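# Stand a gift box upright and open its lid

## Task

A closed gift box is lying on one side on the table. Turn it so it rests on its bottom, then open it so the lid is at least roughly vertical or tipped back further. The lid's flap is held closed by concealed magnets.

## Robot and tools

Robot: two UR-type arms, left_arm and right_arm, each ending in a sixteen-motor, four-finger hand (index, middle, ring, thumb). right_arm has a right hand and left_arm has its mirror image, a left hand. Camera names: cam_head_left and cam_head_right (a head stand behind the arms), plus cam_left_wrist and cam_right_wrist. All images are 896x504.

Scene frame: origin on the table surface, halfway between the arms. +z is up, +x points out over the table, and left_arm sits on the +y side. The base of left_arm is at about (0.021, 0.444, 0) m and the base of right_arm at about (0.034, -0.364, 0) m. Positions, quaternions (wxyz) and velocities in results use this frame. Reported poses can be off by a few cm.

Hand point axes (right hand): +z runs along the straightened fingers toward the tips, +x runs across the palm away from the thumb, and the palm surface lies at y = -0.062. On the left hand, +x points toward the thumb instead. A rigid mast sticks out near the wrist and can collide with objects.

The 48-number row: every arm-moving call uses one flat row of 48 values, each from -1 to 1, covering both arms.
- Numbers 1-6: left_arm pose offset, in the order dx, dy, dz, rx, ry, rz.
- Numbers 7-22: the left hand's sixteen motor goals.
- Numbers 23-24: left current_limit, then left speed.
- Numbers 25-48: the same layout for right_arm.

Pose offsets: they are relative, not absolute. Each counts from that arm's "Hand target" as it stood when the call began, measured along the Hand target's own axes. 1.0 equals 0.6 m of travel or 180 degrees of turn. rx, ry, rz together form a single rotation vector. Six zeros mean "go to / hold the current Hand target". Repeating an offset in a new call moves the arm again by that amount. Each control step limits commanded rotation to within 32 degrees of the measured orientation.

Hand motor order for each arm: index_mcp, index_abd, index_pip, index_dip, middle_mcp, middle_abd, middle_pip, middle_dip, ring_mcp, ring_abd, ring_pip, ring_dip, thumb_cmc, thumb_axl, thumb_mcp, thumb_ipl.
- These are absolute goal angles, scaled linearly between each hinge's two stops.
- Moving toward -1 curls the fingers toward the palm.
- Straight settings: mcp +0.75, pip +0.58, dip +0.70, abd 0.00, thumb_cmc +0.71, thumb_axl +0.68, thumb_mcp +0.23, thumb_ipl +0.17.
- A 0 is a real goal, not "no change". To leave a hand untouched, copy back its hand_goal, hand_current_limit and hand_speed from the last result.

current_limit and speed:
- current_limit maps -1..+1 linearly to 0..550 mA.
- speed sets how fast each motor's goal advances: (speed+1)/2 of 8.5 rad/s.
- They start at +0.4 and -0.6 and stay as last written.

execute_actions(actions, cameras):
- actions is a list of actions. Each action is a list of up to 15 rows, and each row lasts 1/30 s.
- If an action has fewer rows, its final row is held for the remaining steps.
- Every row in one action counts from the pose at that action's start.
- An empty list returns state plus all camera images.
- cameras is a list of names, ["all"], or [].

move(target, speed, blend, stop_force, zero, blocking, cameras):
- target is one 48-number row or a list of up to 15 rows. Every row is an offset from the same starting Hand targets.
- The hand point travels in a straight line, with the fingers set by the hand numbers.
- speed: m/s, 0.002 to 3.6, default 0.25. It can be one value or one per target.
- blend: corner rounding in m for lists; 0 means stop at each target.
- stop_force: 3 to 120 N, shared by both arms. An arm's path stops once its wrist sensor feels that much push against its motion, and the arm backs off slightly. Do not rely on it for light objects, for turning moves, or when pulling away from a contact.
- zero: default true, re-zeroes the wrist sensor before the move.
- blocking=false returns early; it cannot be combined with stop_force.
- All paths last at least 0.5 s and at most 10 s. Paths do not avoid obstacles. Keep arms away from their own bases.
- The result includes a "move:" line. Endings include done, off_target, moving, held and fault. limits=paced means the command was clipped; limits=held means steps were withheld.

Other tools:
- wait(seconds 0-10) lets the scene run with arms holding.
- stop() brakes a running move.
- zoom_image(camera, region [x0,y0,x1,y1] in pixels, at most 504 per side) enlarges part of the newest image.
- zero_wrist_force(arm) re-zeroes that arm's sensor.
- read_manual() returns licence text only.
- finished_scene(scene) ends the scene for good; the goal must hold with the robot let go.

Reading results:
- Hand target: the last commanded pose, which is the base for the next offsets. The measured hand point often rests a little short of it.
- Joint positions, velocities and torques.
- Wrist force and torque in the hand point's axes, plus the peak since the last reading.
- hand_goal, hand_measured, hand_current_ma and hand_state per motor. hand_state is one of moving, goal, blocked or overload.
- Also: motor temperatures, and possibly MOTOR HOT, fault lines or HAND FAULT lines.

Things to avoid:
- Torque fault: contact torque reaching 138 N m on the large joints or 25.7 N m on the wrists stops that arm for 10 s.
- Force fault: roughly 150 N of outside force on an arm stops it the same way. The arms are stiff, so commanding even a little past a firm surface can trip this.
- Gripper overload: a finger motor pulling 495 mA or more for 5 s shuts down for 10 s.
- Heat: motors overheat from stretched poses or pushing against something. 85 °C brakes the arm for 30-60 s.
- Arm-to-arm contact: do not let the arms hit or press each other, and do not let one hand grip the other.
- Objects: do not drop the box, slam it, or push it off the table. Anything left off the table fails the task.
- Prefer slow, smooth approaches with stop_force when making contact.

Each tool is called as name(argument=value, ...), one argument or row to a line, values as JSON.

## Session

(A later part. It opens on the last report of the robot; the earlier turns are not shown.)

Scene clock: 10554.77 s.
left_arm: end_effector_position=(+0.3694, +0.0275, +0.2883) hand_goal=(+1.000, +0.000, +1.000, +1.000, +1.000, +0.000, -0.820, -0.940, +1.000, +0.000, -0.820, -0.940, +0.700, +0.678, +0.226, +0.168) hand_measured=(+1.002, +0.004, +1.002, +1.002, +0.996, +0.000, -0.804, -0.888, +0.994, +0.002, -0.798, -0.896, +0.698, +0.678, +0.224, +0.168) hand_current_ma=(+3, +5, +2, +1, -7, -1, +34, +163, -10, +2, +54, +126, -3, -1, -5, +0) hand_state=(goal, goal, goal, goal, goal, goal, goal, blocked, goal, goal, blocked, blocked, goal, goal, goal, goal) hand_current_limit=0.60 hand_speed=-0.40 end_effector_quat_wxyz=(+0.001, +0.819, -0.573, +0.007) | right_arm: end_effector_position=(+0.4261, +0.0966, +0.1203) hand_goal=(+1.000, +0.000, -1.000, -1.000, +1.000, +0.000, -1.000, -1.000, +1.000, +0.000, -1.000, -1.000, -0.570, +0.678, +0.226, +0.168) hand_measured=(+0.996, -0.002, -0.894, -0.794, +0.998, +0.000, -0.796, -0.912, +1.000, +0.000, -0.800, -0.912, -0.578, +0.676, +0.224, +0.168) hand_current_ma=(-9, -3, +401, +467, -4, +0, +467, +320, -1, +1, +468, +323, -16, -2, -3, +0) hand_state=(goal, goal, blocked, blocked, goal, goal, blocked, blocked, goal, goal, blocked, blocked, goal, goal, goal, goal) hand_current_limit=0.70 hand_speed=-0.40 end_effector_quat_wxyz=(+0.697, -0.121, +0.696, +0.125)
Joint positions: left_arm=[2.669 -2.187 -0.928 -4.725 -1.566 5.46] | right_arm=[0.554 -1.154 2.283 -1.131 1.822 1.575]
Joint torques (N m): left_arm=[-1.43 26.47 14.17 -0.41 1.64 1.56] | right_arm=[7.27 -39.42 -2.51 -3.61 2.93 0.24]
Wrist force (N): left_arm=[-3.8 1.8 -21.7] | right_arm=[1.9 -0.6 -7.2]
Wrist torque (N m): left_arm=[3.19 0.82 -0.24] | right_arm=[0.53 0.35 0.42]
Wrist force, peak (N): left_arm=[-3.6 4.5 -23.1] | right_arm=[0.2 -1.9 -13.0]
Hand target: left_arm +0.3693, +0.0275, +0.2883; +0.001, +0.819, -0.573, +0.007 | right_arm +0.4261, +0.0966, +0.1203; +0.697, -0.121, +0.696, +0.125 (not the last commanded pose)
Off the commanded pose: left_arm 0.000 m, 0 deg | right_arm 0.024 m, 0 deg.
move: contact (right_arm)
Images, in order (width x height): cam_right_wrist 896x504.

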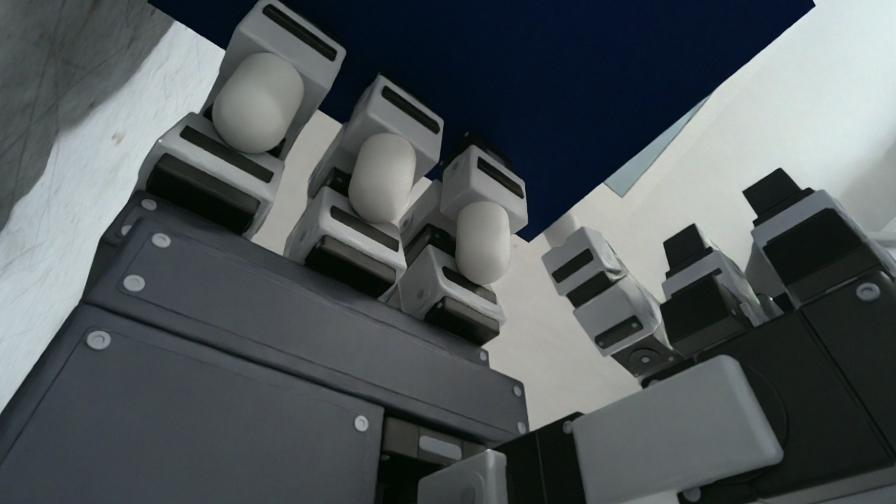

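move(
  target=[
    [0,0,-0.03,0,0,0,1,0,1,1,1,0,-0.82,-0.94,1,0,-0.82,-0.94,0.7,0.678,0.226,0.168,0.6,-0.4,0,0,-0.02,0,0,0,1,0,-1,-1,1,0,-1,-1,1,0,-1,-1,-0.57,0.678,0.226,0.168,0.7,-0.4],
    [0,-0.033,-0.03,0,0,0,1,0,1,1,1,0,-0.82,-0.94,1,0,-0.82,-0.94,0.7,0.678,0.226,0.168,0.6,-0.4,0,-0.1,-0.02,0,0,0,1,0,-1,-1,1,0,-1,-1,1,0,-1,-1,-0.57,0.678,0.226,0.168,0.7,-0.4],
    [0,-0.033,0,0,0,0,1,0,1,1,1,0,-0.82,-0.94,1,0,-0.82,-0.94,0.7,0.678,0.226,0.168,0.6,-0.4,0,-0.1,0.03,0,0,0,1,0,-1,-1,1,0,-1,-1,1,0,-1,-1,-0.57,0.678,0.226,0.168,0.7,-0.4],
  ],
  speed=0.05,
)

move(
  target=[0,0,0,0,0,0,1,0,1,1,1,0,-0.82,-0.94,1,0,-0.82,-0.94,0.7,0.678,0.226,0.168,0.6,-0.4,0,0.05,0,0,0,0,1,0,-1,-1,1,0,-1,-1,1,0,-1,-1,-0.57,0.678,0.226,0.168,0.7,-0.4],
  speed=0.015,
  stop_force=5,
  cameras=["cam_head_right","cam_left_wrist","cam_right_wrist"],
)

zoom_image(
  camera="cam_head_right",
  region=[290, 260, 440, 410],
)

Scene clock: 10584.63 s.
left_arm: end_effector_position=(+0.3879, +0.0343, +0.2886) hand_goal=(+1.000, +0.000, +1.000, +1.000, +1.000, +0.000, -0.820, -0.940, +1.000, +0.000, -0.820, -0.940, +0.700, +0.678, +0.226, +0.168) hand_measured=(+1.002, +0.002, +1.000, +1.000, +0.996, +0.000, -0.804, -0.888, +0.994, +0.002, -0.798, -0.896, +0.698, +0.678, +0.224, +0.168) hand_current_ma=(+1, +4, +1, +0, -7, -1, +34, +163, -10, +2, +54, +126, -3, -1, -5, +0) hand_state=(goal, goal, goal, goal, goal, goal, goal, blocked, goal, goal, blocked, blocked, goal, goal, goal, goal) hand_current_limit=0.60 hand_speed=-0.40 end_effector_quat_wxyz=(+0.001, +0.819, -0.573, +0.007) | right_arm: end_effector_position=(+0.4634, +0.0463, +0.1200) hand_goal=(+1.000, +0.000, -1.000, -1.000, +1.000, +0.000, -1.000, -1.000, +1.000, +0.000, -1.000, -1.000, -0.570, +0.678, +0.226, +0.168) hand_measured=(+0.996, -0.002, -0.894, -0.794, +0.998, +0.000, -0.796, -0.912, +1.000, +0.000, -0.800, -0.912, -0.578, +0.676, +0.224, +0.168) hand_current_ma=(-9, -3, +401, +467, -4, +0, +467, +320, -1, +1, +467, +323, -16, -2, -3, +0) hand_state=(goal, goal, blocked, blocked, goal, goal, blocked, blocked, goal, goal, blocked, blocked, goal, goal, goal, goal) hand_current_limit=0.70 hand_speed=-0.40 end_effector_quat_wxyz=(+0.697, -0.121, +0.696, +0.125)
Joint positions: left_arm=[2.695 -2.218 -0.878 -4.745 -1.566 5.486] | right_arm=[0.366 -1.175 2.328 -1.155 1.635 1.576]
Joint torques (N m): left_arm=[-5.67 52.48 1.08 0.5 -0.48 -1.16] | right_arm=[-6.24 -13.31 -21.02 0.04 -2.95 -0.59]
Wrist force (N): left_arm=[-3.4 3.9 -17.0] | right_arm=[1.6 -0.5 -7.0]
Wrist torque (N m): left_arm=[2.33 0.73 -0.29] | right_arm=[0.52 0.38 0.35]
Wrist force, peak (N): left_arm=[-3.6 1.8 -22.2] | right_arm=[1.7 -0.3 -7.7]
Hand target: left_arm +0.3879, +0.0343, +0.2885; +0.001, +0.819, -0.573, +0.007 | right_arm +0.4635, +0.0464, +0.1200; +0.697, -0.121, +0.696, +0.125
Off the commanded pose: left_arm 0.000 m, 0 deg | right_arm 0.000 m, 0 deg.
move: done

Scene clock: 10587.30 s.
left_arm: end_effector_position=(+0.3879, +0.0342, +0.2885) hand_goal=(+1.000, +0.000, +1.000, +1.000, +1.000, +0.000, -0.820, -0.940, +1.000, +0.000, -0.820, -0.940, +0.700, +0.678, +0.226, +0.168) hand_measured=(+1.002, -0.004, +1.002, +1.000, +0.996, +0.000, -0.804, -0.888, +0.994, +0.002, -0.798, -0.896, +0.698, +0.678, +0.224, +0.168) hand_current_ma=(+2, -4, +1, +1, -7, -1, +34, +163, -10, +2, +54, +126, -3, -1, -5, +0) hand_state=(goal, goal, goal, goal, goal, goal, goal, blocked, goal, goal, blocked, blocked, goal, goal, goal, goal) hand_current_limit=0.60 hand_speed=-0.40 end_effector_quat_wxyz=(+0.001, +0.819, -0.573, +0.007) | right_arm: end_effector_position=(+0.4560, +0.0671, +0.1201) hand_goal=(+1.000, +0.000, -1.000, -1.000, +1.000, +0.000, -1.000, -1.000, +1.000, +0.000, -1.000, -1.000, -0.570, +0.678, +0.226, +0.168) hand_measured=(+0.998, -0.002, -0.894, -0.794, +0.998, +0.000, -0.796, -0.912, +1.000, +0.000, -0.800, -0.912, -0.578, +0.676, +0.224, +0.168) hand_current_ma=(-5, -3, +401, +467, -3, +0, +468, +320, -1, +1, +468, +323, -16, -2, -3, +0) hand_state=(goal, goal, blocked, blocked, goal, goal, blocked, blocked, goal, goal, blocked, blocked, goal, goal, goal, goal) hand_current_limit=0.70 hand_speed=-0.40 end_effector_quat_wxyz=(+0.697, -0.121, +0.696, +0.125)
Joint positions: left_arm=[2.695 -2.218 -0.878 -4.745 -1.566 5.486] | right_arm=[0.433 -1.161 2.299 -1.139 1.701 1.575]
Joint torques (N m): left_arm=[-2.11 26.67 0.7 -1.17 1.25 -0.39] | right_arm=[-6.64 -39.14 -2.15 -3.66 -3.07 -1.53]
Wrist force (N): left_arm=[-3.9 2.0 -17.6] | right_arm=[1.8 -0.3 -7.5]
Wrist torque (N m): left_arm=[2.56 0.71 -0.38] | right_arm=[0.61 0.37 0.36]
Wrist force, peak (N): left_arm=[-3.4 3.8 -18.7] | right_arm=[1.0 -5.4 -9.1]
Hand target: left_arm +0.3879, +0.0343, +0.2885; +0.001, +0.819, -0.573, +0.007 | right_arm +0.4560, +0.0671, +0.1201; +0.697, -0.121, +0.696, +0.125 (not the last commanded pose)
Off the commanded pose: left_arm 0.000 m, 0 deg | right_arm 0.008 m, 0 deg.
move: contact (right_arm)
Images, in order (width x height): cam_head_right 896x504, cam_left_wrist 896x504, cam_right_wrist 896x504.

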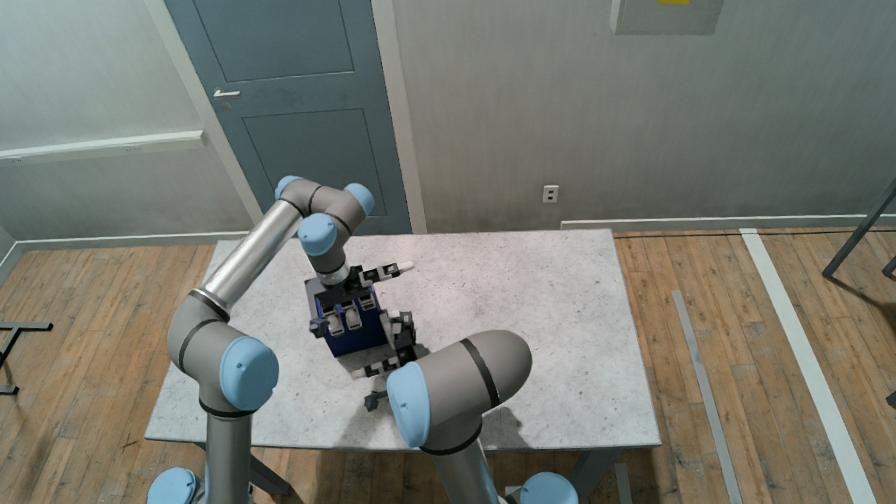

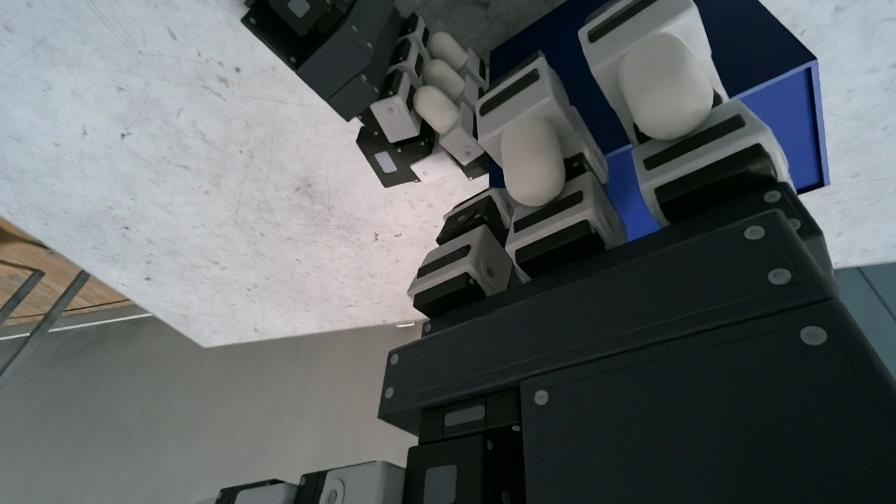

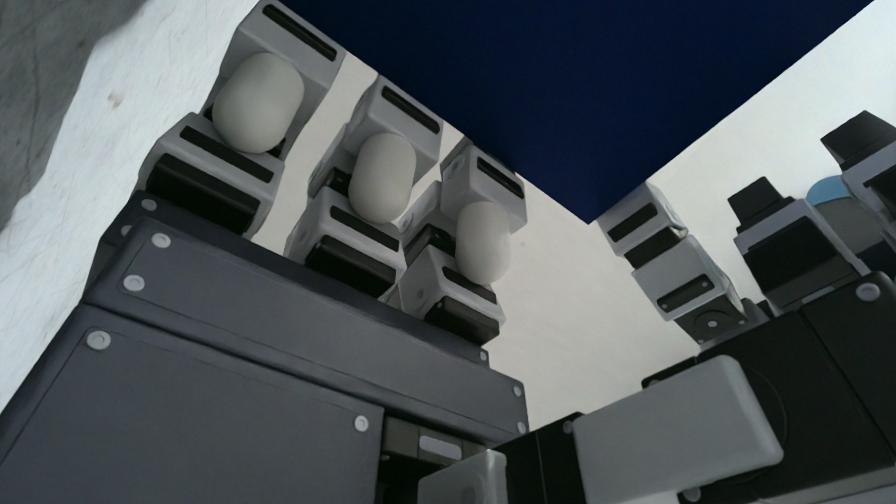

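Scaled by 3.360 from the camera's 896x504 image, which has a finer 1280x720 frame.

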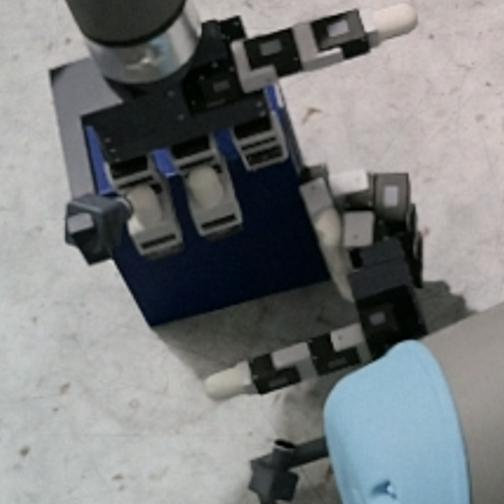

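move(
  target=[0,0,0.1,0,0,0,1,0,1,1,1,0,-0.82,-0.94,1,0,-0.82,-0.94,0.7,0.678,0.226,0.168,0.6,-0.4,0,0,0,0,0,0,1,0,-1,-1,1,0,-1,-1,1,0,-1,-1,-0.57,0.678,0.226,0.168,0.7,-0.4],
  speed=0.01,
  stop_force=50,
)

move(
  target=[0,0,0,0,0,0,1,0,1,1,1,0,-0.82,-0.94,1,0,-0.82,-0.94,0.7,0.678,0.226,0.168,0.6,-0.4,0,0.003,0.1,0,0,0,1,0,-1,-1,1,0,-1,-1,1,0,-1,-1,-0.57,0.678,0.226,0.168,0.7,-0.4],
  speed=0.015,
  stop_force=35,
  cameras=["cam_head_right","cam_left_wrist","cam_right_wrist"],
)

zoom_image(
  camera="cam_head_right",
  region=[290, 260, 440, 410],
)

Scene clock: 10601.87 s.
left_arm: end_effector_position=(+0.3880, +0.0342, +0.2845) hand_goal=(+1.000, +0.000, +1.000, +1.000, +1.000, +0.000, -0.820, -0.940, +1.000, +0.000, -0.820, -0.940, +0.700, +0.678, +0.226, +0.168) hand_measured=(+1.008, +0.004, +1.008, +1.004, +0.996, +0.000, -0.804, -0.888, +0.994, +0.002, -0.798, -0.896, +0.698, +0.678, +0.224, +0.168) hand_current_ma=(+16, +5, +13, +6, -7, -1, +34, +163, -10, +2, +54, +126, -3, -1, -5, +0) hand_state=(goal, goal, goal, goal, goal, goal, goal, blocked, goal, goal, blocked, blocked, goal, goal, goal, goal) hand_current_limit=0.60 hand_speed=-0.40 end_effector_quat_wxyz=(+0.001, +0.819, -0.573, +0.007) | right_arm: end_effector_position=(+0.4560, +0.0671, +0.1201) hand_goal=(+1.000, +0.000, -1.000, -1.000, +1.000, +0.000, -1.000, -1.000, +1.000, +0.000, -1.000, -1.000, -0.570, +0.678, +0.226, +0.168) hand_measured=(+1.000, -0.002, -0.894, -0.794, +0.998, +0.000, -0.796, -0.912, +1.000, +0.000, -0.800, -0.912, -0.578, +0.676, +0.224, +0.168) hand_current_ma=(+0, -3, +401, +468, -3, +0, +468, +320, -1, +1, +468, +323, -16, -2, -3, +0) hand_state=(goal, goal, blocked, blocked, goal, goal, blocked, blocked, goal, goal, blocked, blocked, goal, goal, goal, goal) hand_current_limit=0.70 hand_speed=-0.40 end_effector_quat_wxyz=(+0.697, -0.121, +0.696, +0.125)
Joint positions: left_arm=[2.695 -2.217 -0.889 -4.734 -1.566 5.486] | right_arm=[0.433 -1.161 2.299 -1.139 1.701 1.575]
Joint torques (N m): left_arm=[1.61 -1.19 5.49 -2.86 0.8 0.03] | right_arm=[-3.28 -38.83 -3.23 -3.57 -2.96 -0.51]
Wrist force (N): left_arm=[-3.9 4.3 -64.4] | right_arm=[1.6 -1.8 -7.8]
Wrist torque (N m): left_arm=[9.99 1.96 -0.33] | right_arm=[0.64 0.35 0.37]
Wrist force, peak (N): left_arm=[-3.5 6.1 -70.8] | right_arm=[2.2 -1.8 -8.0]
Hand target: left_arm +0.3880, +0.0342, +0.2844; +0.001, +0.819, -0.573, +0.007 (not the last commanded pose) | right_arm +0.4560, +0.0671, +0.1201; +0.697, -0.121, +0.696, +0.125
Off the commanded pose: left_arm 0.056 m, 0 deg | right_arm 0.000 m, 0 deg.
move: contact (left_arm)

Scene clock: 10606.87 s.
left_arm: end_effector_position=(+0.3880, +0.0342, +0.2844) hand_goal=(+1.000, +0.000, +1.000, +1.000, +1.000, +0.000, -0.820, -0.940, +1.000, +0.000, -0.820, -0.940, +0.700, +0.678, +0.226, +0.168) hand_measured=(+1.010, -0.232, +1.008, +1.004, +0.996, +0.000, -0.804, -0.888, +0.996, +0.002, -0.798, -0.896, +0.698, +0.678, +0.224, +0.168) hand_current_ma=(+20, -440, +14, +7, -6, -1, +34, +163, -9, +2, +54, +126, -3, -1, -5, +0) hand_state=(goal, blocked, goal, goal, goal, goal, goal, blocked, goal, goal, blocked, blocked, goal, goal, goal, goal) hand_current_limit=0.60 hand_speed=-0.40 end_effector_quat_wxyz=(+0.001, +0.819, -0.573, +0.007) | right_arm: end_effector_position=(+0.5118, +0.0893, +0.1202) hand_goal=(+1.000, +0.000, -1.000, -1.000, +1.000, +0.000, -1.000, -1.000, +1.000, +0.000, -1.000, -1.000, -0.570, +0.678, +0.226, +0.168) hand_measured=(+0.996, -0.002, -0.894, -0.794, +0.998, +0.004, -0.816, -0.904, +0.998, +0.000, -0.810, -0.910, -0.578, +0.676, +0.224, +0.168) hand_current_ma=(-6, -3, +401, +468, -4, +7, +467, +359, -4, +1, +468, +330, -17, -2, -3, +0) hand_state=(goal, goal, blocked, blocked, goal, goal, blocked, blocked, goal, goal, blocked, blocked, goal, goal, goal, goal) hand_current_limit=0.70 hand_speed=-0.40 end_effector_quat_wxyz=(+0.697, -0.121, +0.696, +0.125)
Joint positions: left_arm=[2.695 -2.217 -0.889 -4.734 -1.566 5.486] | right_arm=[0.418 -1.084 2.141 -1.059 1.686 1.575]
Joint torques (N m): left_arm=[6.39 20.76 -17.79 -1.77 0.45 -0.65] | right_arm=[-6.14 -18.98 -23.08 0.1 -2.99 2.35]
Wrist force (N): left_arm=[3.4 -6.6 -61.8] | right_arm=[1.7 -0.1 -7.1]
Wrist torque (N m): left_arm=[10.39 1.35 0.63] | right_arm=[0.61 0.42 0.31]
Wrist force, peak (N): left_arm=[-3.7 -22.8 -62.2] | right_arm=[-8.3 -13.0 -37.8]
Hand target: left_arm +0.3880, +0.0342, +0.2844; +0.001, +0.819, -0.573, +0.007 | right_arm +0.5118, +0.0893, +0.1202; +0.697, -0.121, +0.696, +0.125
Off the commanded pose: left_arm 0.000 m, 0 deg | right_arm 0.000 m, 0 deg.
move: done
Images, in order (width x height): cam_head_right 896x504, cam_left_wrist 896x504, cam_right_wrist 896x504.

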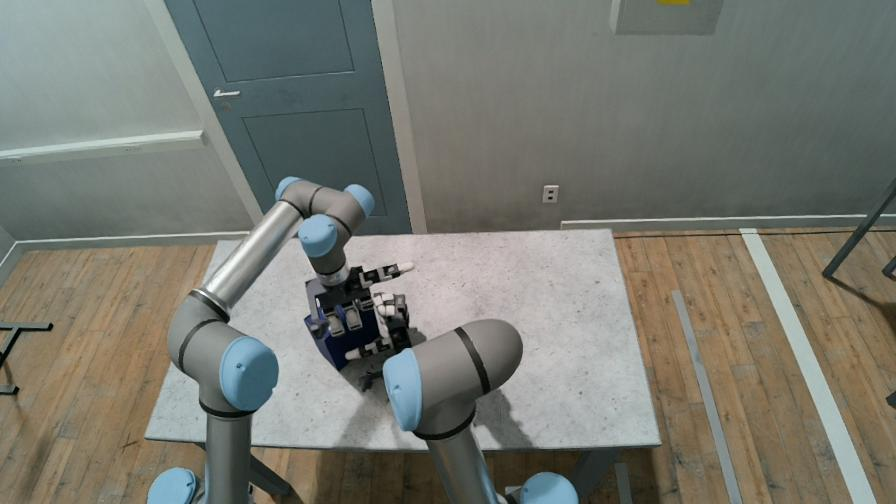

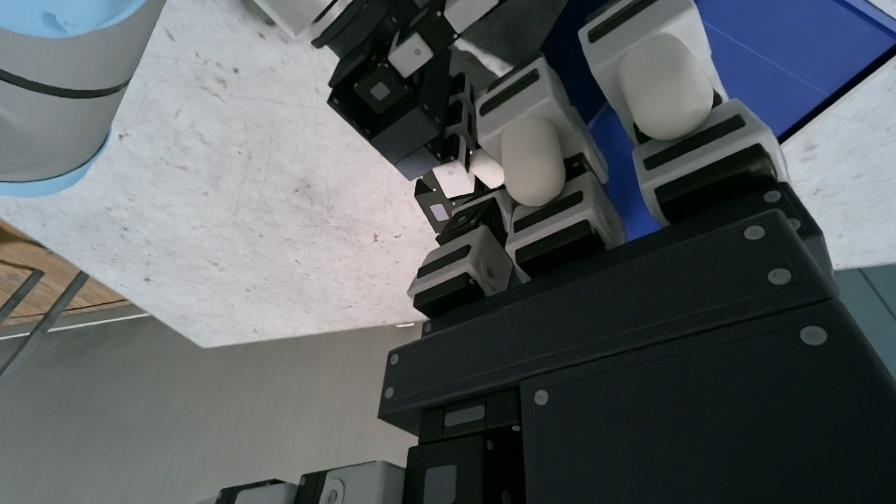

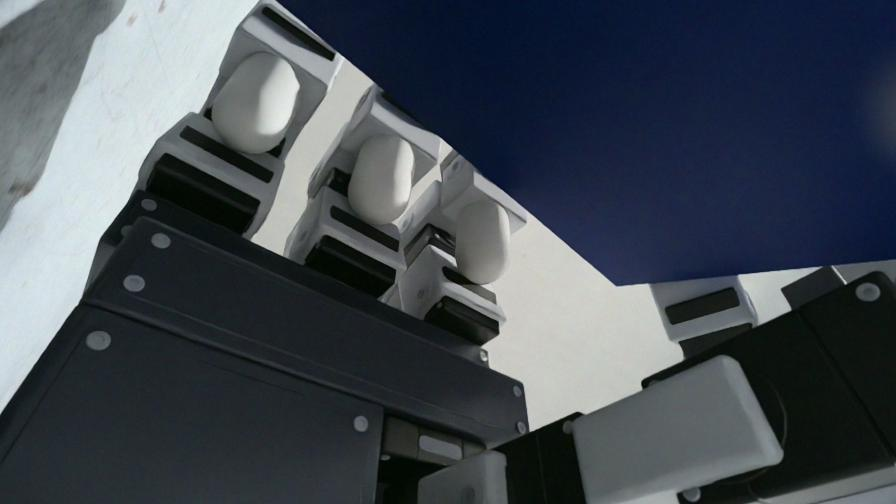

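Scaled by 3.360 from the camera's 896x504 image, which has a finer 1280x720 frame.

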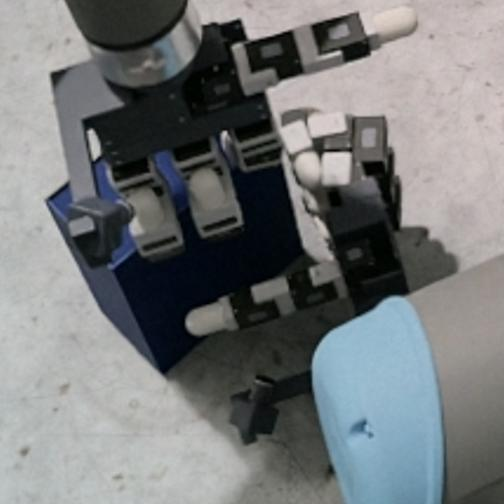

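move(
  target=[
    [0,0,-0.1,0,0,0,1,0,1,1,1,0,-0.82,-0.94,1,0,-0.82,-0.94,0.7,0.678,0.226,0.168,0.5,-0.4,0,-0.03,-0.02,0,0,0,1,0,-0.92,-0.82,1,0,-0.82,-0.94,1,0,-0.82,-0.94,-0.57,0.678,0.226,0.168,0.4,-0.4],
    [0,0.25,-0.2,0,0,0,1,0,1,1,1,0,-0.82,-0.94,1,0,-0.82,-0.94,0.7,0.678,0.226,0.168,0.5,-0.4,0,-0.2,-0.02,0,0,0,1,0,-0.92,-0.82,1,0,-0.82,-0.94,1,0,-0.82,-0.94,-0.57,0.678,0.226,0.168,0.4,-0.4],
  ],
  speed=0.12,
)

move(
  target=[
    [0,0,0,0,0,0,1,0,0.577,0.696,1,0,-0.82,-0.94,1,0,-0.82,-0.94,0.7,0.678,0.226,0.168,0.5,-0.4,-0.3,0,0,0,0,0,1,0,-0.92,-0.82,1,0,-0.82,-0.94,1,0,-0.82,-0.94,-0.57,0.678,0.226,0.168,0.4,-0.4],
    [0,0,0,0,0,0,1,0,0.577,0.696,1,0,-0.82,-0.94,1,0,-0.82,-0.94,0.7,0.678,0.226,0.168,0.5,-0.4,-0.3,-0.15,0,0,0,0,1,0,-0.92,-0.82,1,0,-0.82,-0.94,1,0,-0.82,-0.94,-0.57,0.678,0.226,0.168,0.4,-0.4],
  ],
  speed=0.2,
  cameras=["cam_head_left","cam_head_right"],
)

zoom_image(
  camera="cam_head_right",
  region=[270, 260, 420, 410],
)

Scene clock: 10729.20 s.
left_arm: end_effector_position=(+0.2460, -0.0159, +0.4034) hand_goal=(+1.000, +0.000, +1.000, +1.000, +1.000, +0.000, -0.820, -0.940, +1.000, +0.000, -0.820, -0.940, +0.700, +0.678, +0.226, +0.168) hand_measured=(+0.998, -0.004, +1.000, +1.000, +0.996, +0.000, -0.804, -0.888, +0.996, +0.002, -0.798, -0.896, +0.698, +0.678, +0.224, +0.168) hand_current_ma=(-5, -5, +0, +0, -6, -1, +34, +163, -9, +2, +54, +126, -3, -1, -5, +0) hand_state=(goal, goal, goal, goal, goal, goal, goal, blocked, goal, goal, blocked, blocked, goal, goal, goal, goal) hand_current_limit=0.50 hand_speed=-0.40 end_effector_quat_wxyz=(+0.001, +0.819, -0.573, +0.007) | right_arm: end_effector_position=(+0.5415, -0.0275, +0.1196) hand_goal=(+1.000, +0.000, -0.920, -0.820, +1.000, +0.000, -0.820, -0.940, +1.000, +0.000, -0.820, -0.940, -0.570, +0.678, +0.226, +0.168) hand_measured=(+0.996, -0.002, -0.884, -0.790, +0.998, +0.004, -0.792, -0.900, +0.998, +0.000, -0.790, -0.904, -0.578, +0.676, +0.224, +0.168) hand_current_ma=(-6, -3, +106, +85, -4, +6, +80, +118, -3, +1, +86, +109, -17, -2, -3, +0) hand_state=(goal, goal, blocked, blocked, goal, goal, blocked, blocked, goal, goal, blocked, blocked, goal, goal, goal, goal) hand_current_limit=0.40 hand_speed=-0.40 end_effector_quat_wxyz=(+0.697, -0.121, +0.696, +0.125)
Joint positions: left_arm=[2.466 -2.075 -0.809 -4.956 -1.569 5.257] | right_arm=[0.088 -1.15 2.279 -1.131 1.356 1.576]
Joint torques (N m): left_arm=[-6.05 55.43 27.51 -4.68 -1.51 -1.13] | right_arm=[-6.41 -39.66 -2.48 -3.53 -2.99 1.93]
Wrist force (N): left_arm=[-2.6 0.4 -3.8] | right_arm=[1.6 -0.5 -7.4]
Wrist torque (N m): left_arm=[0.36 0.24 -0.14] | right_arm=[0.60 0.37 0.28]
Wrist force, peak (N): left_arm=[3.6 -6.7 -63.1] | right_arm=[1.8 -0.1 -7.8]
Hand target: left_arm +0.2458, -0.0160, +0.4035; +0.001, +0.819, -0.573, +0.007 | right_arm +0.5415, -0.0276, +0.1196; +0.697, -0.121, +0.696, +0.125
Off the commanded pose: left_arm 0.000 m, 0 deg | right_arm 0.000 m, 0 deg.
move: done

Scene clock: 10732.07 s.
left_arm: end_effector_position=(+0.2458, -0.0160, +0.4035) hand_goal=(+1.000, +0.000, +0.578, +0.696, +1.000, +0.000, -0.820, -0.940, +1.000, +0.000, -0.820, -0.940, +0.700, +0.678, +0.226, +0.168) hand_measured=(+0.996, -0.004, +0.580, +0.698, +0.996, +0.000, -0.804, -0.888, +0.996, +0.002, -0.798, -0.896, +0.698, +0.678, +0.224, +0.168) hand_current_ma=(-5, -5, +2, +4, -6, -1, +34, +163, -9, +2, +54, +126, -3, -1, -5, +0) hand_state=(goal, goal, goal, goal, goal, goal, goal, blocked, goal, goal, blocked, blocked, goal, goal, goal, goal) hand_current_limit=0.50 hand_speed=-0.40 end_effector_quat_wxyz=(+0.001, +0.819, -0.573, +0.007) | right_arm: end_effector_position=(+0.5723, -0.1130, +0.2992) hand_goal=(+1.000, +0.000, -0.920, -0.820, +1.000, +0.000, -0.820, -0.940, +1.000, +0.000, -0.820, -0.940, -0.570, +0.678, +0.226, +0.168) hand_measured=(+0.996, -0.002, -0.884, -0.790, +0.998, +0.004, -0.792, -0.900, +0.998, +0.000, -0.790, -0.904, -0.578, +0.676, +0.224, +0.168) hand_current_ma=(-6, -3, +106, +85, -3, +6, +80, +118, -3, +1, +86, +109, -18, -2, -3, +0) hand_state=(goal, goal, blocked, blocked, goal, goal, blocked, blocked, goal, goal, blocked, blocked, goal, goal, goal, goal) hand_current_limit=0.40 hand_speed=-0.40 end_effector_quat_wxyz=(+0.697, -0.121, +0.696, +0.125)
Joint positions: left_arm=[2.466 -2.075 -0.809 -4.956 -1.569 5.257] | right_arm=[-0.165 -1.553 2.124 -0.573 1.103 1.576]
Joint torques (N m): left_arm=[-6 56.49 27.8 -4.58 -1.67 -1.1] | right_arm=[-5.41 -6.45 -30.82 0.41 -3.1 -1.73]
Wrist force (N): left_arm=[-2.5 0.2 -3.8] | right_arm=[1.3 0.2 -7.5]
Wrist torque (N m): left_arm=[0.34 0.23 -0.13] | right_arm=[0.70 0.40 0.32]
Wrist force, peak (N): left_arm=[-2.7 0.2 -3.9] | right_arm=[2.7 -0.3 -7.8]
Hand target: left_arm +0.2458, -0.0160, +0.4035; +0.001, +0.819, -0.573, +0.007 | right_arm +0.5723, -0.1131, +0.2992; +0.697, -0.121, +0.696, +0.125
Off the commanded pose: left_arm 0.000 m, 0 deg | right_arm 0.000 m, 0 deg.
move: done
Images, in order (width x height): cam_head_left 896x504, cam_head_right 896x504.

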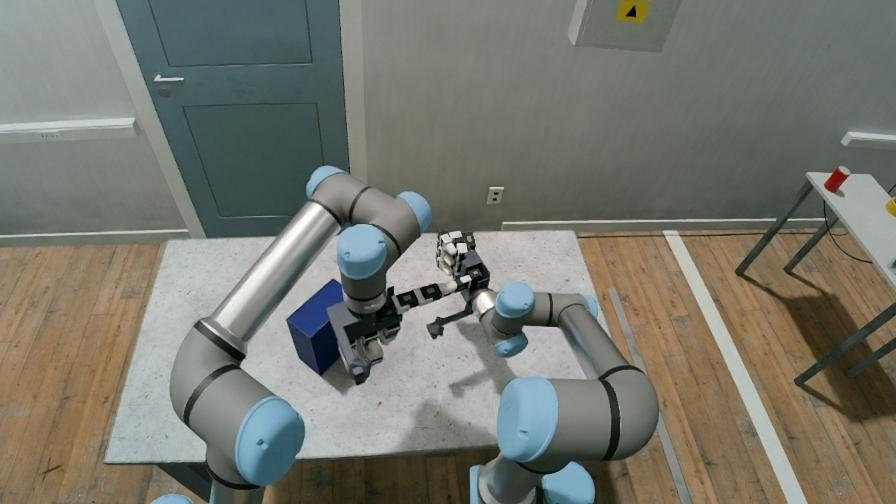

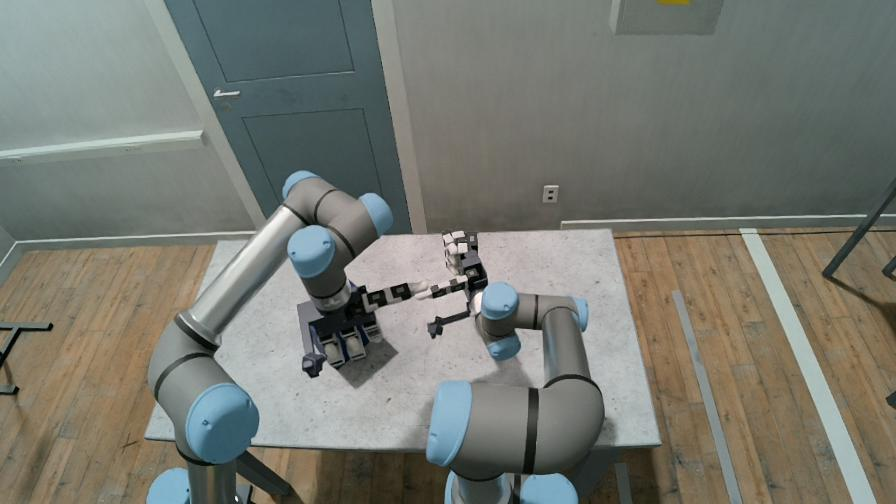

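Scaled by 3.360 from the camera's 896x504 image, which has a finer 1280x720 frame.

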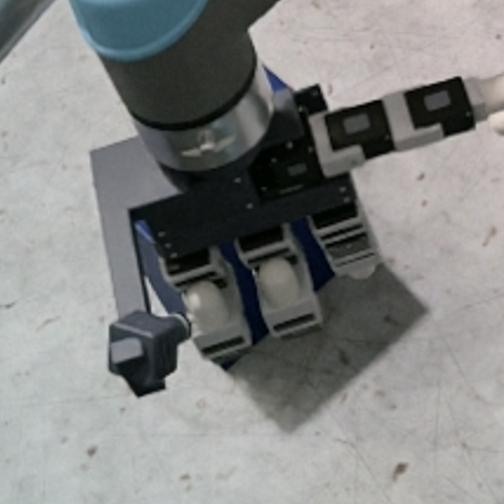

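move(
  target=[-0.4,-0.2,0,0,0,0,0.342,0,0.577,0.696,-0.28,0,-0.76,-0.9,-0.28,0,-0.76,-0.9,0.7,0.678,0.226,0.168,0.5,-0.4,0,0,0,0,-0.5,0,0.342,0,0.577,0.696,-0.28,0,-0.76,-0.9,-0.28,0,-0.76,-0.9,0.7,0.678,0.226,0.168,0.5,-0.4],
  speed=0.25,
  cameras=["cam_head_left","cam_head_right"],
)

zoom_image(
  camera="cam_head_right",
  region=[250, 240, 450, 400],
)

zoom_image(
  camera="cam_head_left",
  region=[230, 240, 430, 400],
)

Scene clock: 10746.47 s.
left_arm: end_effector_position=(+0.2764, +0.2506, +0.4011) hand_goal=(+0.342, +0.000, +0.578, +0.696, -0.280, +0.000, -0.760, -0.900, -0.280, +0.000, -0.760, -0.900, +0.700, +0.678, +0.226, +0.168) hand_measured=(+0.350, -0.004, +0.580, +0.698, -0.264, +0.000, -0.760, -0.898, -0.260, +0.002, -0.760, -0.898, +0.698, +0.678, +0.224, +0.168) hand_current_ma=(+16, -4, +2, +4, +40, -1, +0, +4, +49, +2, +1, +4, -3, -1, -5, +0) hand_state=(goal, goal, goal, goal, goal, goal, goal, goal, goal, goal, goal, goal, goal, goal, goal, goal) hand_current_limit=0.50 hand_speed=-0.40 end_effector_quat_wxyz=(+0.001, +0.819, -0.573, +0.007) | right_arm: end_effector_position=(+0.5723, -0.1131, +0.2992) hand_goal=(+0.342, +0.000, +0.578, +0.696, -0.280, +0.000, -0.760, -0.900, -0.280, +0.000, -0.760, -0.900, +0.700, +0.678, +0.226, +0.168) hand_measured=(+0.340, -0.002, +0.576, +0.692, -0.284, +0.002, -0.760, -0.896, -0.284, +0.000, -0.760, -0.896, +0.698, +0.676, +0.228, +0.168) hand_current_ma=(-2, -3, -5, -5, -9, +2, -1, +5, -9, +1, +0, +5, -4, -2, +4, +0) hand_state=(goal, goal, goal, goal, goal, goal, goal, goal, goal, goal, goal, goal, goal, goal, goal, goal) hand_current_limit=0.50 hand_speed=-0.40 end_effector_quat_wxyz=(+0.985, +0.003, +0.000, +0.174)
Joint positions: left_arm=[3.119 -1.661 -1.362 -4.82 -1.561 5.91] | right_arm=[0.031 -0.664 1.798 -2.704 1.576 1.842]
Joint torques (N m): left_arm=[8.08 37.59 5.39 -0.6 1.81 1.84] | right_arm=[7.2 -30.45 -22.18 -4.18 3.05 -1.8]
Wrist force (N): left_arm=[-2.9 0.4 -3.8] | right_arm=[-2.0 1.0 -8.8]
Wrist torque (N m): left_arm=[0.50 0.27 -0.32] | right_arm=[0.90 0.69 0.08]
Wrist force, peak (N): left_arm=[-3.4 -0.2 -3.8] | right_arm=[-1.4 0.7 -9.1]
Hand target: left_arm +0.2764, +0.2506, +0.4011; +0.001, +0.819, -0.573, +0.007 | right_arm +0.5723, -0.1131, +0.2992; +0.985, +0.003, +0.000, +0.174
Off the commanded pose: left_arm 0.000 m, 0 deg | right_arm 0.000 m, 0 deg.
move: done
Images, in order (width x height): cam_head_left 896x504, cam_head_right 896x504.

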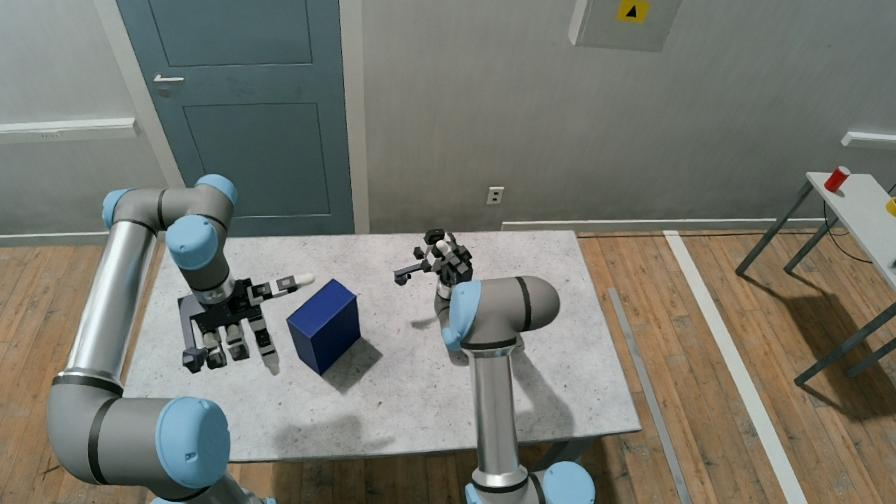

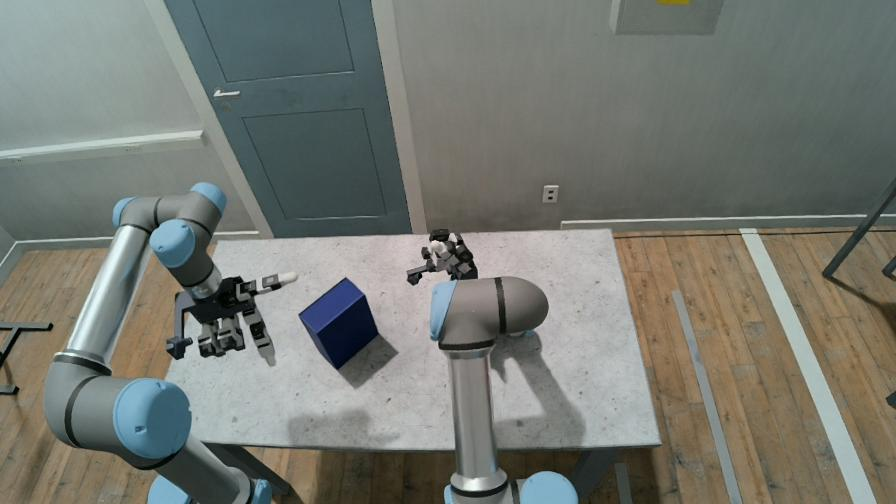

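Scaled by 2.520 from the camera's 896x504 image, which has a finer 1280x720 frame.

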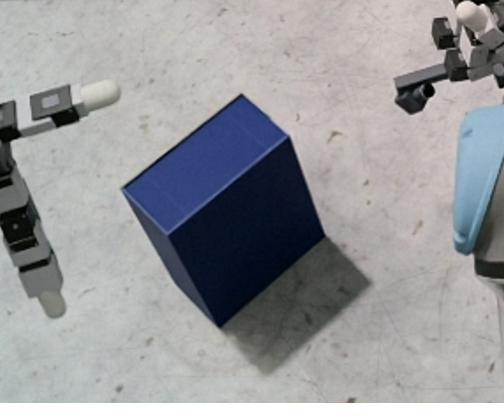

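Scaled by 2.520 from the camera's 896x504 image, which has a finer 1280x720 frame.

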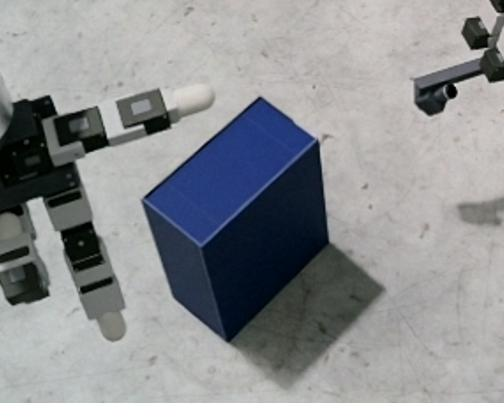

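zoom_image(
  camera="cam_head_left",
  region=[280, 270, 370, 380],
)

zoom_image(
  camera="cam_head_right",
  region=[290, 270, 390, 380],
)

Scaled by 4.582 from the camera's 896x504 image, which has a finer 1280x720 frame.

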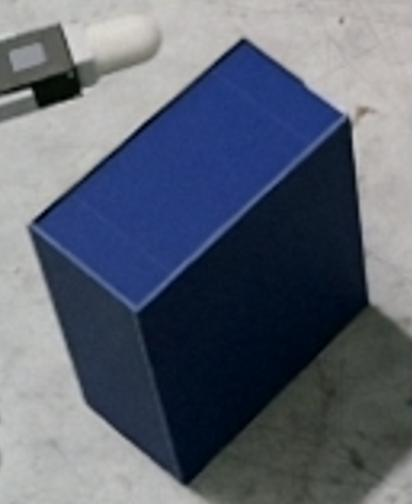

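Scaled by 4.582 from the camera's 896x504 image, which has a finer 1280x720 frame.

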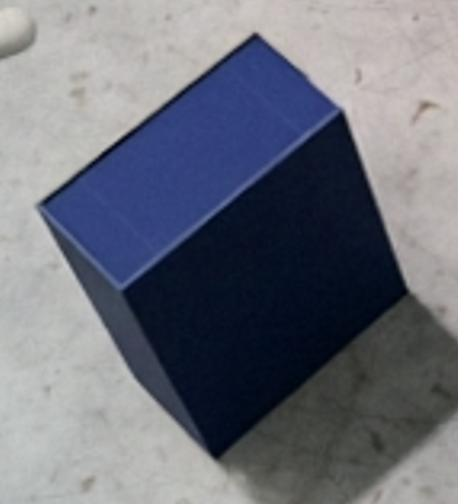

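move(
  target=[0,0,0,0,0,-0.18,0.342,0,0.577,0.696,-0.28,0,-0.76,-0.9,-0.28,0,-0.76,-0.9,0.7,0.678,0.226,0.168,0.5,-0.4,0,0,0,0,0.5,0,0.342,0,0.577,0.696,-0.28,0,-0.76,-0.9,-0.28,0,-0.76,-0.9,0.7,0.678,0.226,0.168,0.5,-0.4],
  speed=0.5,
)

move(
  target=[0,0,0,0,0,0,0.342,0,0.577,0.696,-0.28,0,-0.76,-0.9,-0.28,0,-0.76,-0.9,0.7,0.678,0.226,0.168,0.5,-0.4,0,0,0,0,0.5,0,0.342,0,0.577,0.696,-0.28,0,-0.76,-0.9,-0.28,0,-0.76,-0.9,0.7,0.678,0.226,0.168,0.5,-0.4],
  speed=0.5,
)

move(
  target=[0,0,0,0,0,0,0.342,0,0.577,0.696,-0.28,0,-0.76,-0.9,-0.28,0,-0.76,-0.9,0.7,0.678,0.226,0.168,0.5,-0.4,0,0,0,0,0,0.317,0.342,0,0.577,0.696,-0.28,0,-0.76,-0.9,-0.28,0,-0.76,-0.9,0.7,0.678,0.226,0.168,0.5,-0.4],
  speed=0.4,
)

Scene clock: 10802.37 s.
left_arm: end_effector_position=(+0.2764, +0.2506, +0.4011) hand_goal=(+0.342, +0.000, +0.578, +0.696, -0.280, +0.000, -0.760, -0.900, -0.280, +0.000, -0.760, -0.900, +0.700, +0.678, +0.226, +0.168) hand_measured=(+0.350, -0.004, +0.580, +0.698, -0.264, +0.000, -0.760, -0.898, -0.260, +0.002, -0.760, -0.898, +0.698, +0.678, +0.224, +0.168) hand_current_ma=(+16, -4, +2, +4, +40, -1, +0, +4, +49, +2, +1, +4, -3, -1, -5, +0) hand_state=(goal, goal, goal, goal, goal, goal, goal, goal, goal, goal, goal, goal, goal, goal, goal, goal) hand_current_limit=0.50 hand_speed=-0.40 end_effector_quat_wxyz=(+0.003, +0.947, -0.322, +0.007) | right_arm: end_effector_position=(+0.5723, -0.1131, +0.2993) hand_goal=(+0.342, +0.000, +0.578, +0.696, -0.280, +0.000, -0.760, -0.900, -0.280, +0.000, -0.760, -0.900, +0.700, +0.678, +0.226, +0.168) hand_measured=(+0.340, -0.002, +0.576, +0.692, -0.282, +0.002, -0.760, -0.898, -0.282, +0.000, -0.760, -0.896, +0.698, +0.676, +0.228, +0.168) hand_current_ma=(-2, -3, -4, -5, -4, +2, -1, +5, -4, +1, +0, +5, -4, -2, +4, +0) hand_state=(goal, goal, goal, goal, goal, goal, goal, goal, goal, goal, goal, goal, goal, goal, goal, goal) hand_current_limit=0.50 hand_speed=-0.40 end_effector_quat_wxyz=(+0.697, -0.121, +0.696, +0.125)
Joint positions: left_arm=[3.225 -1.54 -1.49 -4.815 -1.56 5.45] | right_arm=[-0.165 -1.553 2.124 -0.573 1.103 1.577]
Joint torques (N m): left_arm=[6.05 31.71 5.12 -4.79 -1.43 -1.09] | right_arm=[6.19 -13.11 -31.13 0.53 3.07 -1.66]
Wrist force (N): left_arm=[-2.5 0.3 -3.8] | right_arm=[1.3 0.1 -7.3]
Wrist torque (N m): left_arm=[0.47 0.19 -0.14] | right_arm=[0.67 0.34 0.28]
Wrist force, peak (N): left_arm=[-2.8 0.4 -4.2] | right_arm=[-2.2 1.0 -8.9]
Hand target: left_arm +0.2764, +0.2506, +0.4011; +0.003, +0.947, -0.322, +0.007 | right_arm +0.5723, -0.1131, +0.2992; +0.697, -0.121, +0.696, +0.125
Off the commanded pose: left_arm 0.000 m, 0 deg | right_arm 0.000 m, 0 deg.
move: done

Scene clock: 10804.93 s.
left_arm: end_effector_position=(+0.2764, +0.2506, +0.4011) hand_goal=(+0.342, +0.000, +0.578, +0.696, -0.280, +0.000, -0.760, -0.900, -0.280, +0.000, -0.760, -0.900, +0.700, +0.678, +0.226, +0.168) hand_measured=(+0.350, -0.004, +0.580, +0.698, -0.264, +0.000, -0.760, -0.898, -0.260, +0.002, -0.760, -0.898, +0.698, +0.678, +0.224, +0.168) hand_current_ma=(+16, -4, +2, +4, +40, -1, +0, +4, +49, +2, +1, +4, -3, -1, -5, +0) hand_state=(goal, goal, goal, goal, goal, goal, goal, goal, goal, goal, goal, goal, goal, goal, goal, goal) hand_current_limit=0.50 hand_speed=-0.40 end_effector_quat_wxyz=(+0.003, +0.947, -0.322, +0.007) | right_arm: end_effector_position=(+0.5723, -0.1131, +0.2992) hand_goal=(+0.342, +0.000, +0.578, +0.696, -0.280, +0.000, -0.760, -0.900, -0.280, +0.000, -0.760, -0.900, +0.700, +0.678, +0.226, +0.168) hand_measured=(+0.344, -0.002, +0.576, +0.694, -0.276, +0.002, -0.760, -0.898, -0.276, +0.000, -0.760, -0.898, +0.698, +0.676, +0.224, +0.168) hand_current_ma=(+2, -3, -2, -4, +9, +2, -1, +4, +9, +1, +0, +4, -4, -2, -4, +0) hand_state=(goal, goal, goal, goal, goal, goal, goal, goal, goal, goal, goal, goal, goal, goal, goal, goal) hand_current_limit=0.50 hand_speed=-0.40 end_effector_quat_wxyz=(+0.001, -0.174, +0.985, +0.003)
Joint positions: left_arm=[3.225 -1.539 -1.49 -4.815 -1.56 5.45] | right_arm=[0.005 -0.906 0.826 1.65 1.566 1.273]
Joint torques (N m): left_arm=[7.68 31.83 5.14 -4.63 -1.56 -1.08] | right_arm=[7.07 -29.86 -30 4.59 2.69 2.18]
Wrist force (N): left_arm=[-2.7 0.4 -3.6] | right_arm=[1.0 0.2 -5.0]
Wrist torque (N m): left_arm=[0.46 0.22 -0.16] | right_arm=[0.57 0.08 0.00]
Wrist force, peak (N): left_arm=[-2.8 0.6 -4.0] | right_arm=[1.7 0.3 -7.6]
Hand target: left_arm +0.2764, +0.2506, +0.4011; +0.003, +0.947, -0.322, +0.007 | right_arm +0.5723, -0.1131, +0.2992; +0.000, -0.174, +0.985, +0.003
Off the commanded pose: left_arm 0.000 m, 0 deg | right_arm 0.000 m, 0 deg.
move: done

Scene clock: 10807.03 s.
left_arm: end_effector_position=(+0.2764, +0.2506, +0.4011) hand_goal=(+0.342, +0.000, +0.578, +0.696, -0.280, +0.000, -0.760, -0.900, -0.280, +0.000, -0.760, -0.900, +0.700, +0.678, +0.226, +0.168) hand_measured=(+0.350, -0.004, +0.580, +0.698, -0.264, +0.000, -0.760, -0.898, -0.260, +0.002, -0.760, -0.898, +0.698, +0.678, +0.224, +0.168) hand_current_ma=(+16, -4, +2, +4, +40, -1, +0, +4, +49, +2, +1, +4, -3, -1, -5, +0) hand_state=(goal, goal, goal, goal, goal, goal, goal, goal, goal, goal, goal, goal, goal, goal, goal, goal) hand_current_limit=0.50 hand_speed=-0.40 end_effector_quat_wxyz=(+0.003, +0.947, -0.322, +0.007) | right_arm: end_effector_position=(+0.5723, -0.1131, +0.2992) hand_goal=(+0.342, +0.000, +0.578, +0.696, -0.280, +0.000, -0.760, -0.900, -0.280, +0.000, -0.760, -0.900, +0.700, +0.678, +0.226, +0.168) hand_measured=(+0.344, -0.002, +0.576, +0.694, -0.276, +0.002, -0.760, -0.898, -0.276, +0.000, -0.760, -0.898, +0.698, +0.676, +0.224, +0.168) hand_current_ma=(+2, -3, -2, -4, +9, +2, -1, +4, +9, +1, +0, +4, -4, -2, -4, +0) hand_state=(goal, goal, goal, goal, goal, goal, goal, goal, goal, goal, goal, goal, goal, goal, goal, goal) hand_current_limit=0.50 hand_speed=-0.40 end_effector_quat_wxyz=(-0.001, +0.318, +0.948, +0.002)
Joint positions: left_arm=[3.225 -1.539 -1.49 -4.815 -1.56 5.45] | right_arm=[0.082 -1.087 1.113 1.544 1.566 2.346]
Joint torques (N m): left_arm=[7.38 32.44 5.24 -4.71 -1.34 -1.14] | right_arm=[7.44 -49 -11.07 0.58 2.83 2.14]
Wrist force (N): left_arm=[-2.7 0.3 -3.8] | right_arm=[0.9 0.2 -4.7]
Wrist torque (N m): left_arm=[0.47 0.21 -0.16] | right_arm=[0.57 0.15 0.04]
Wrist force, peak (N): left_arm=[-2.9 0.3 -4.1] | right_arm=[1.0 0.1 -5.4]
Hand target: left_arm +0.2764, +0.2506, +0.4011; +0.003, +0.947, -0.322, +0.007 | right_arm +0.5723, -0.1131, +0.2992; -0.001, +0.318, +0.948, +0.002
Off the commanded pose: left_arm 0.000 m, 0 deg | right_arm 0.000 m, 0 deg.
move: done


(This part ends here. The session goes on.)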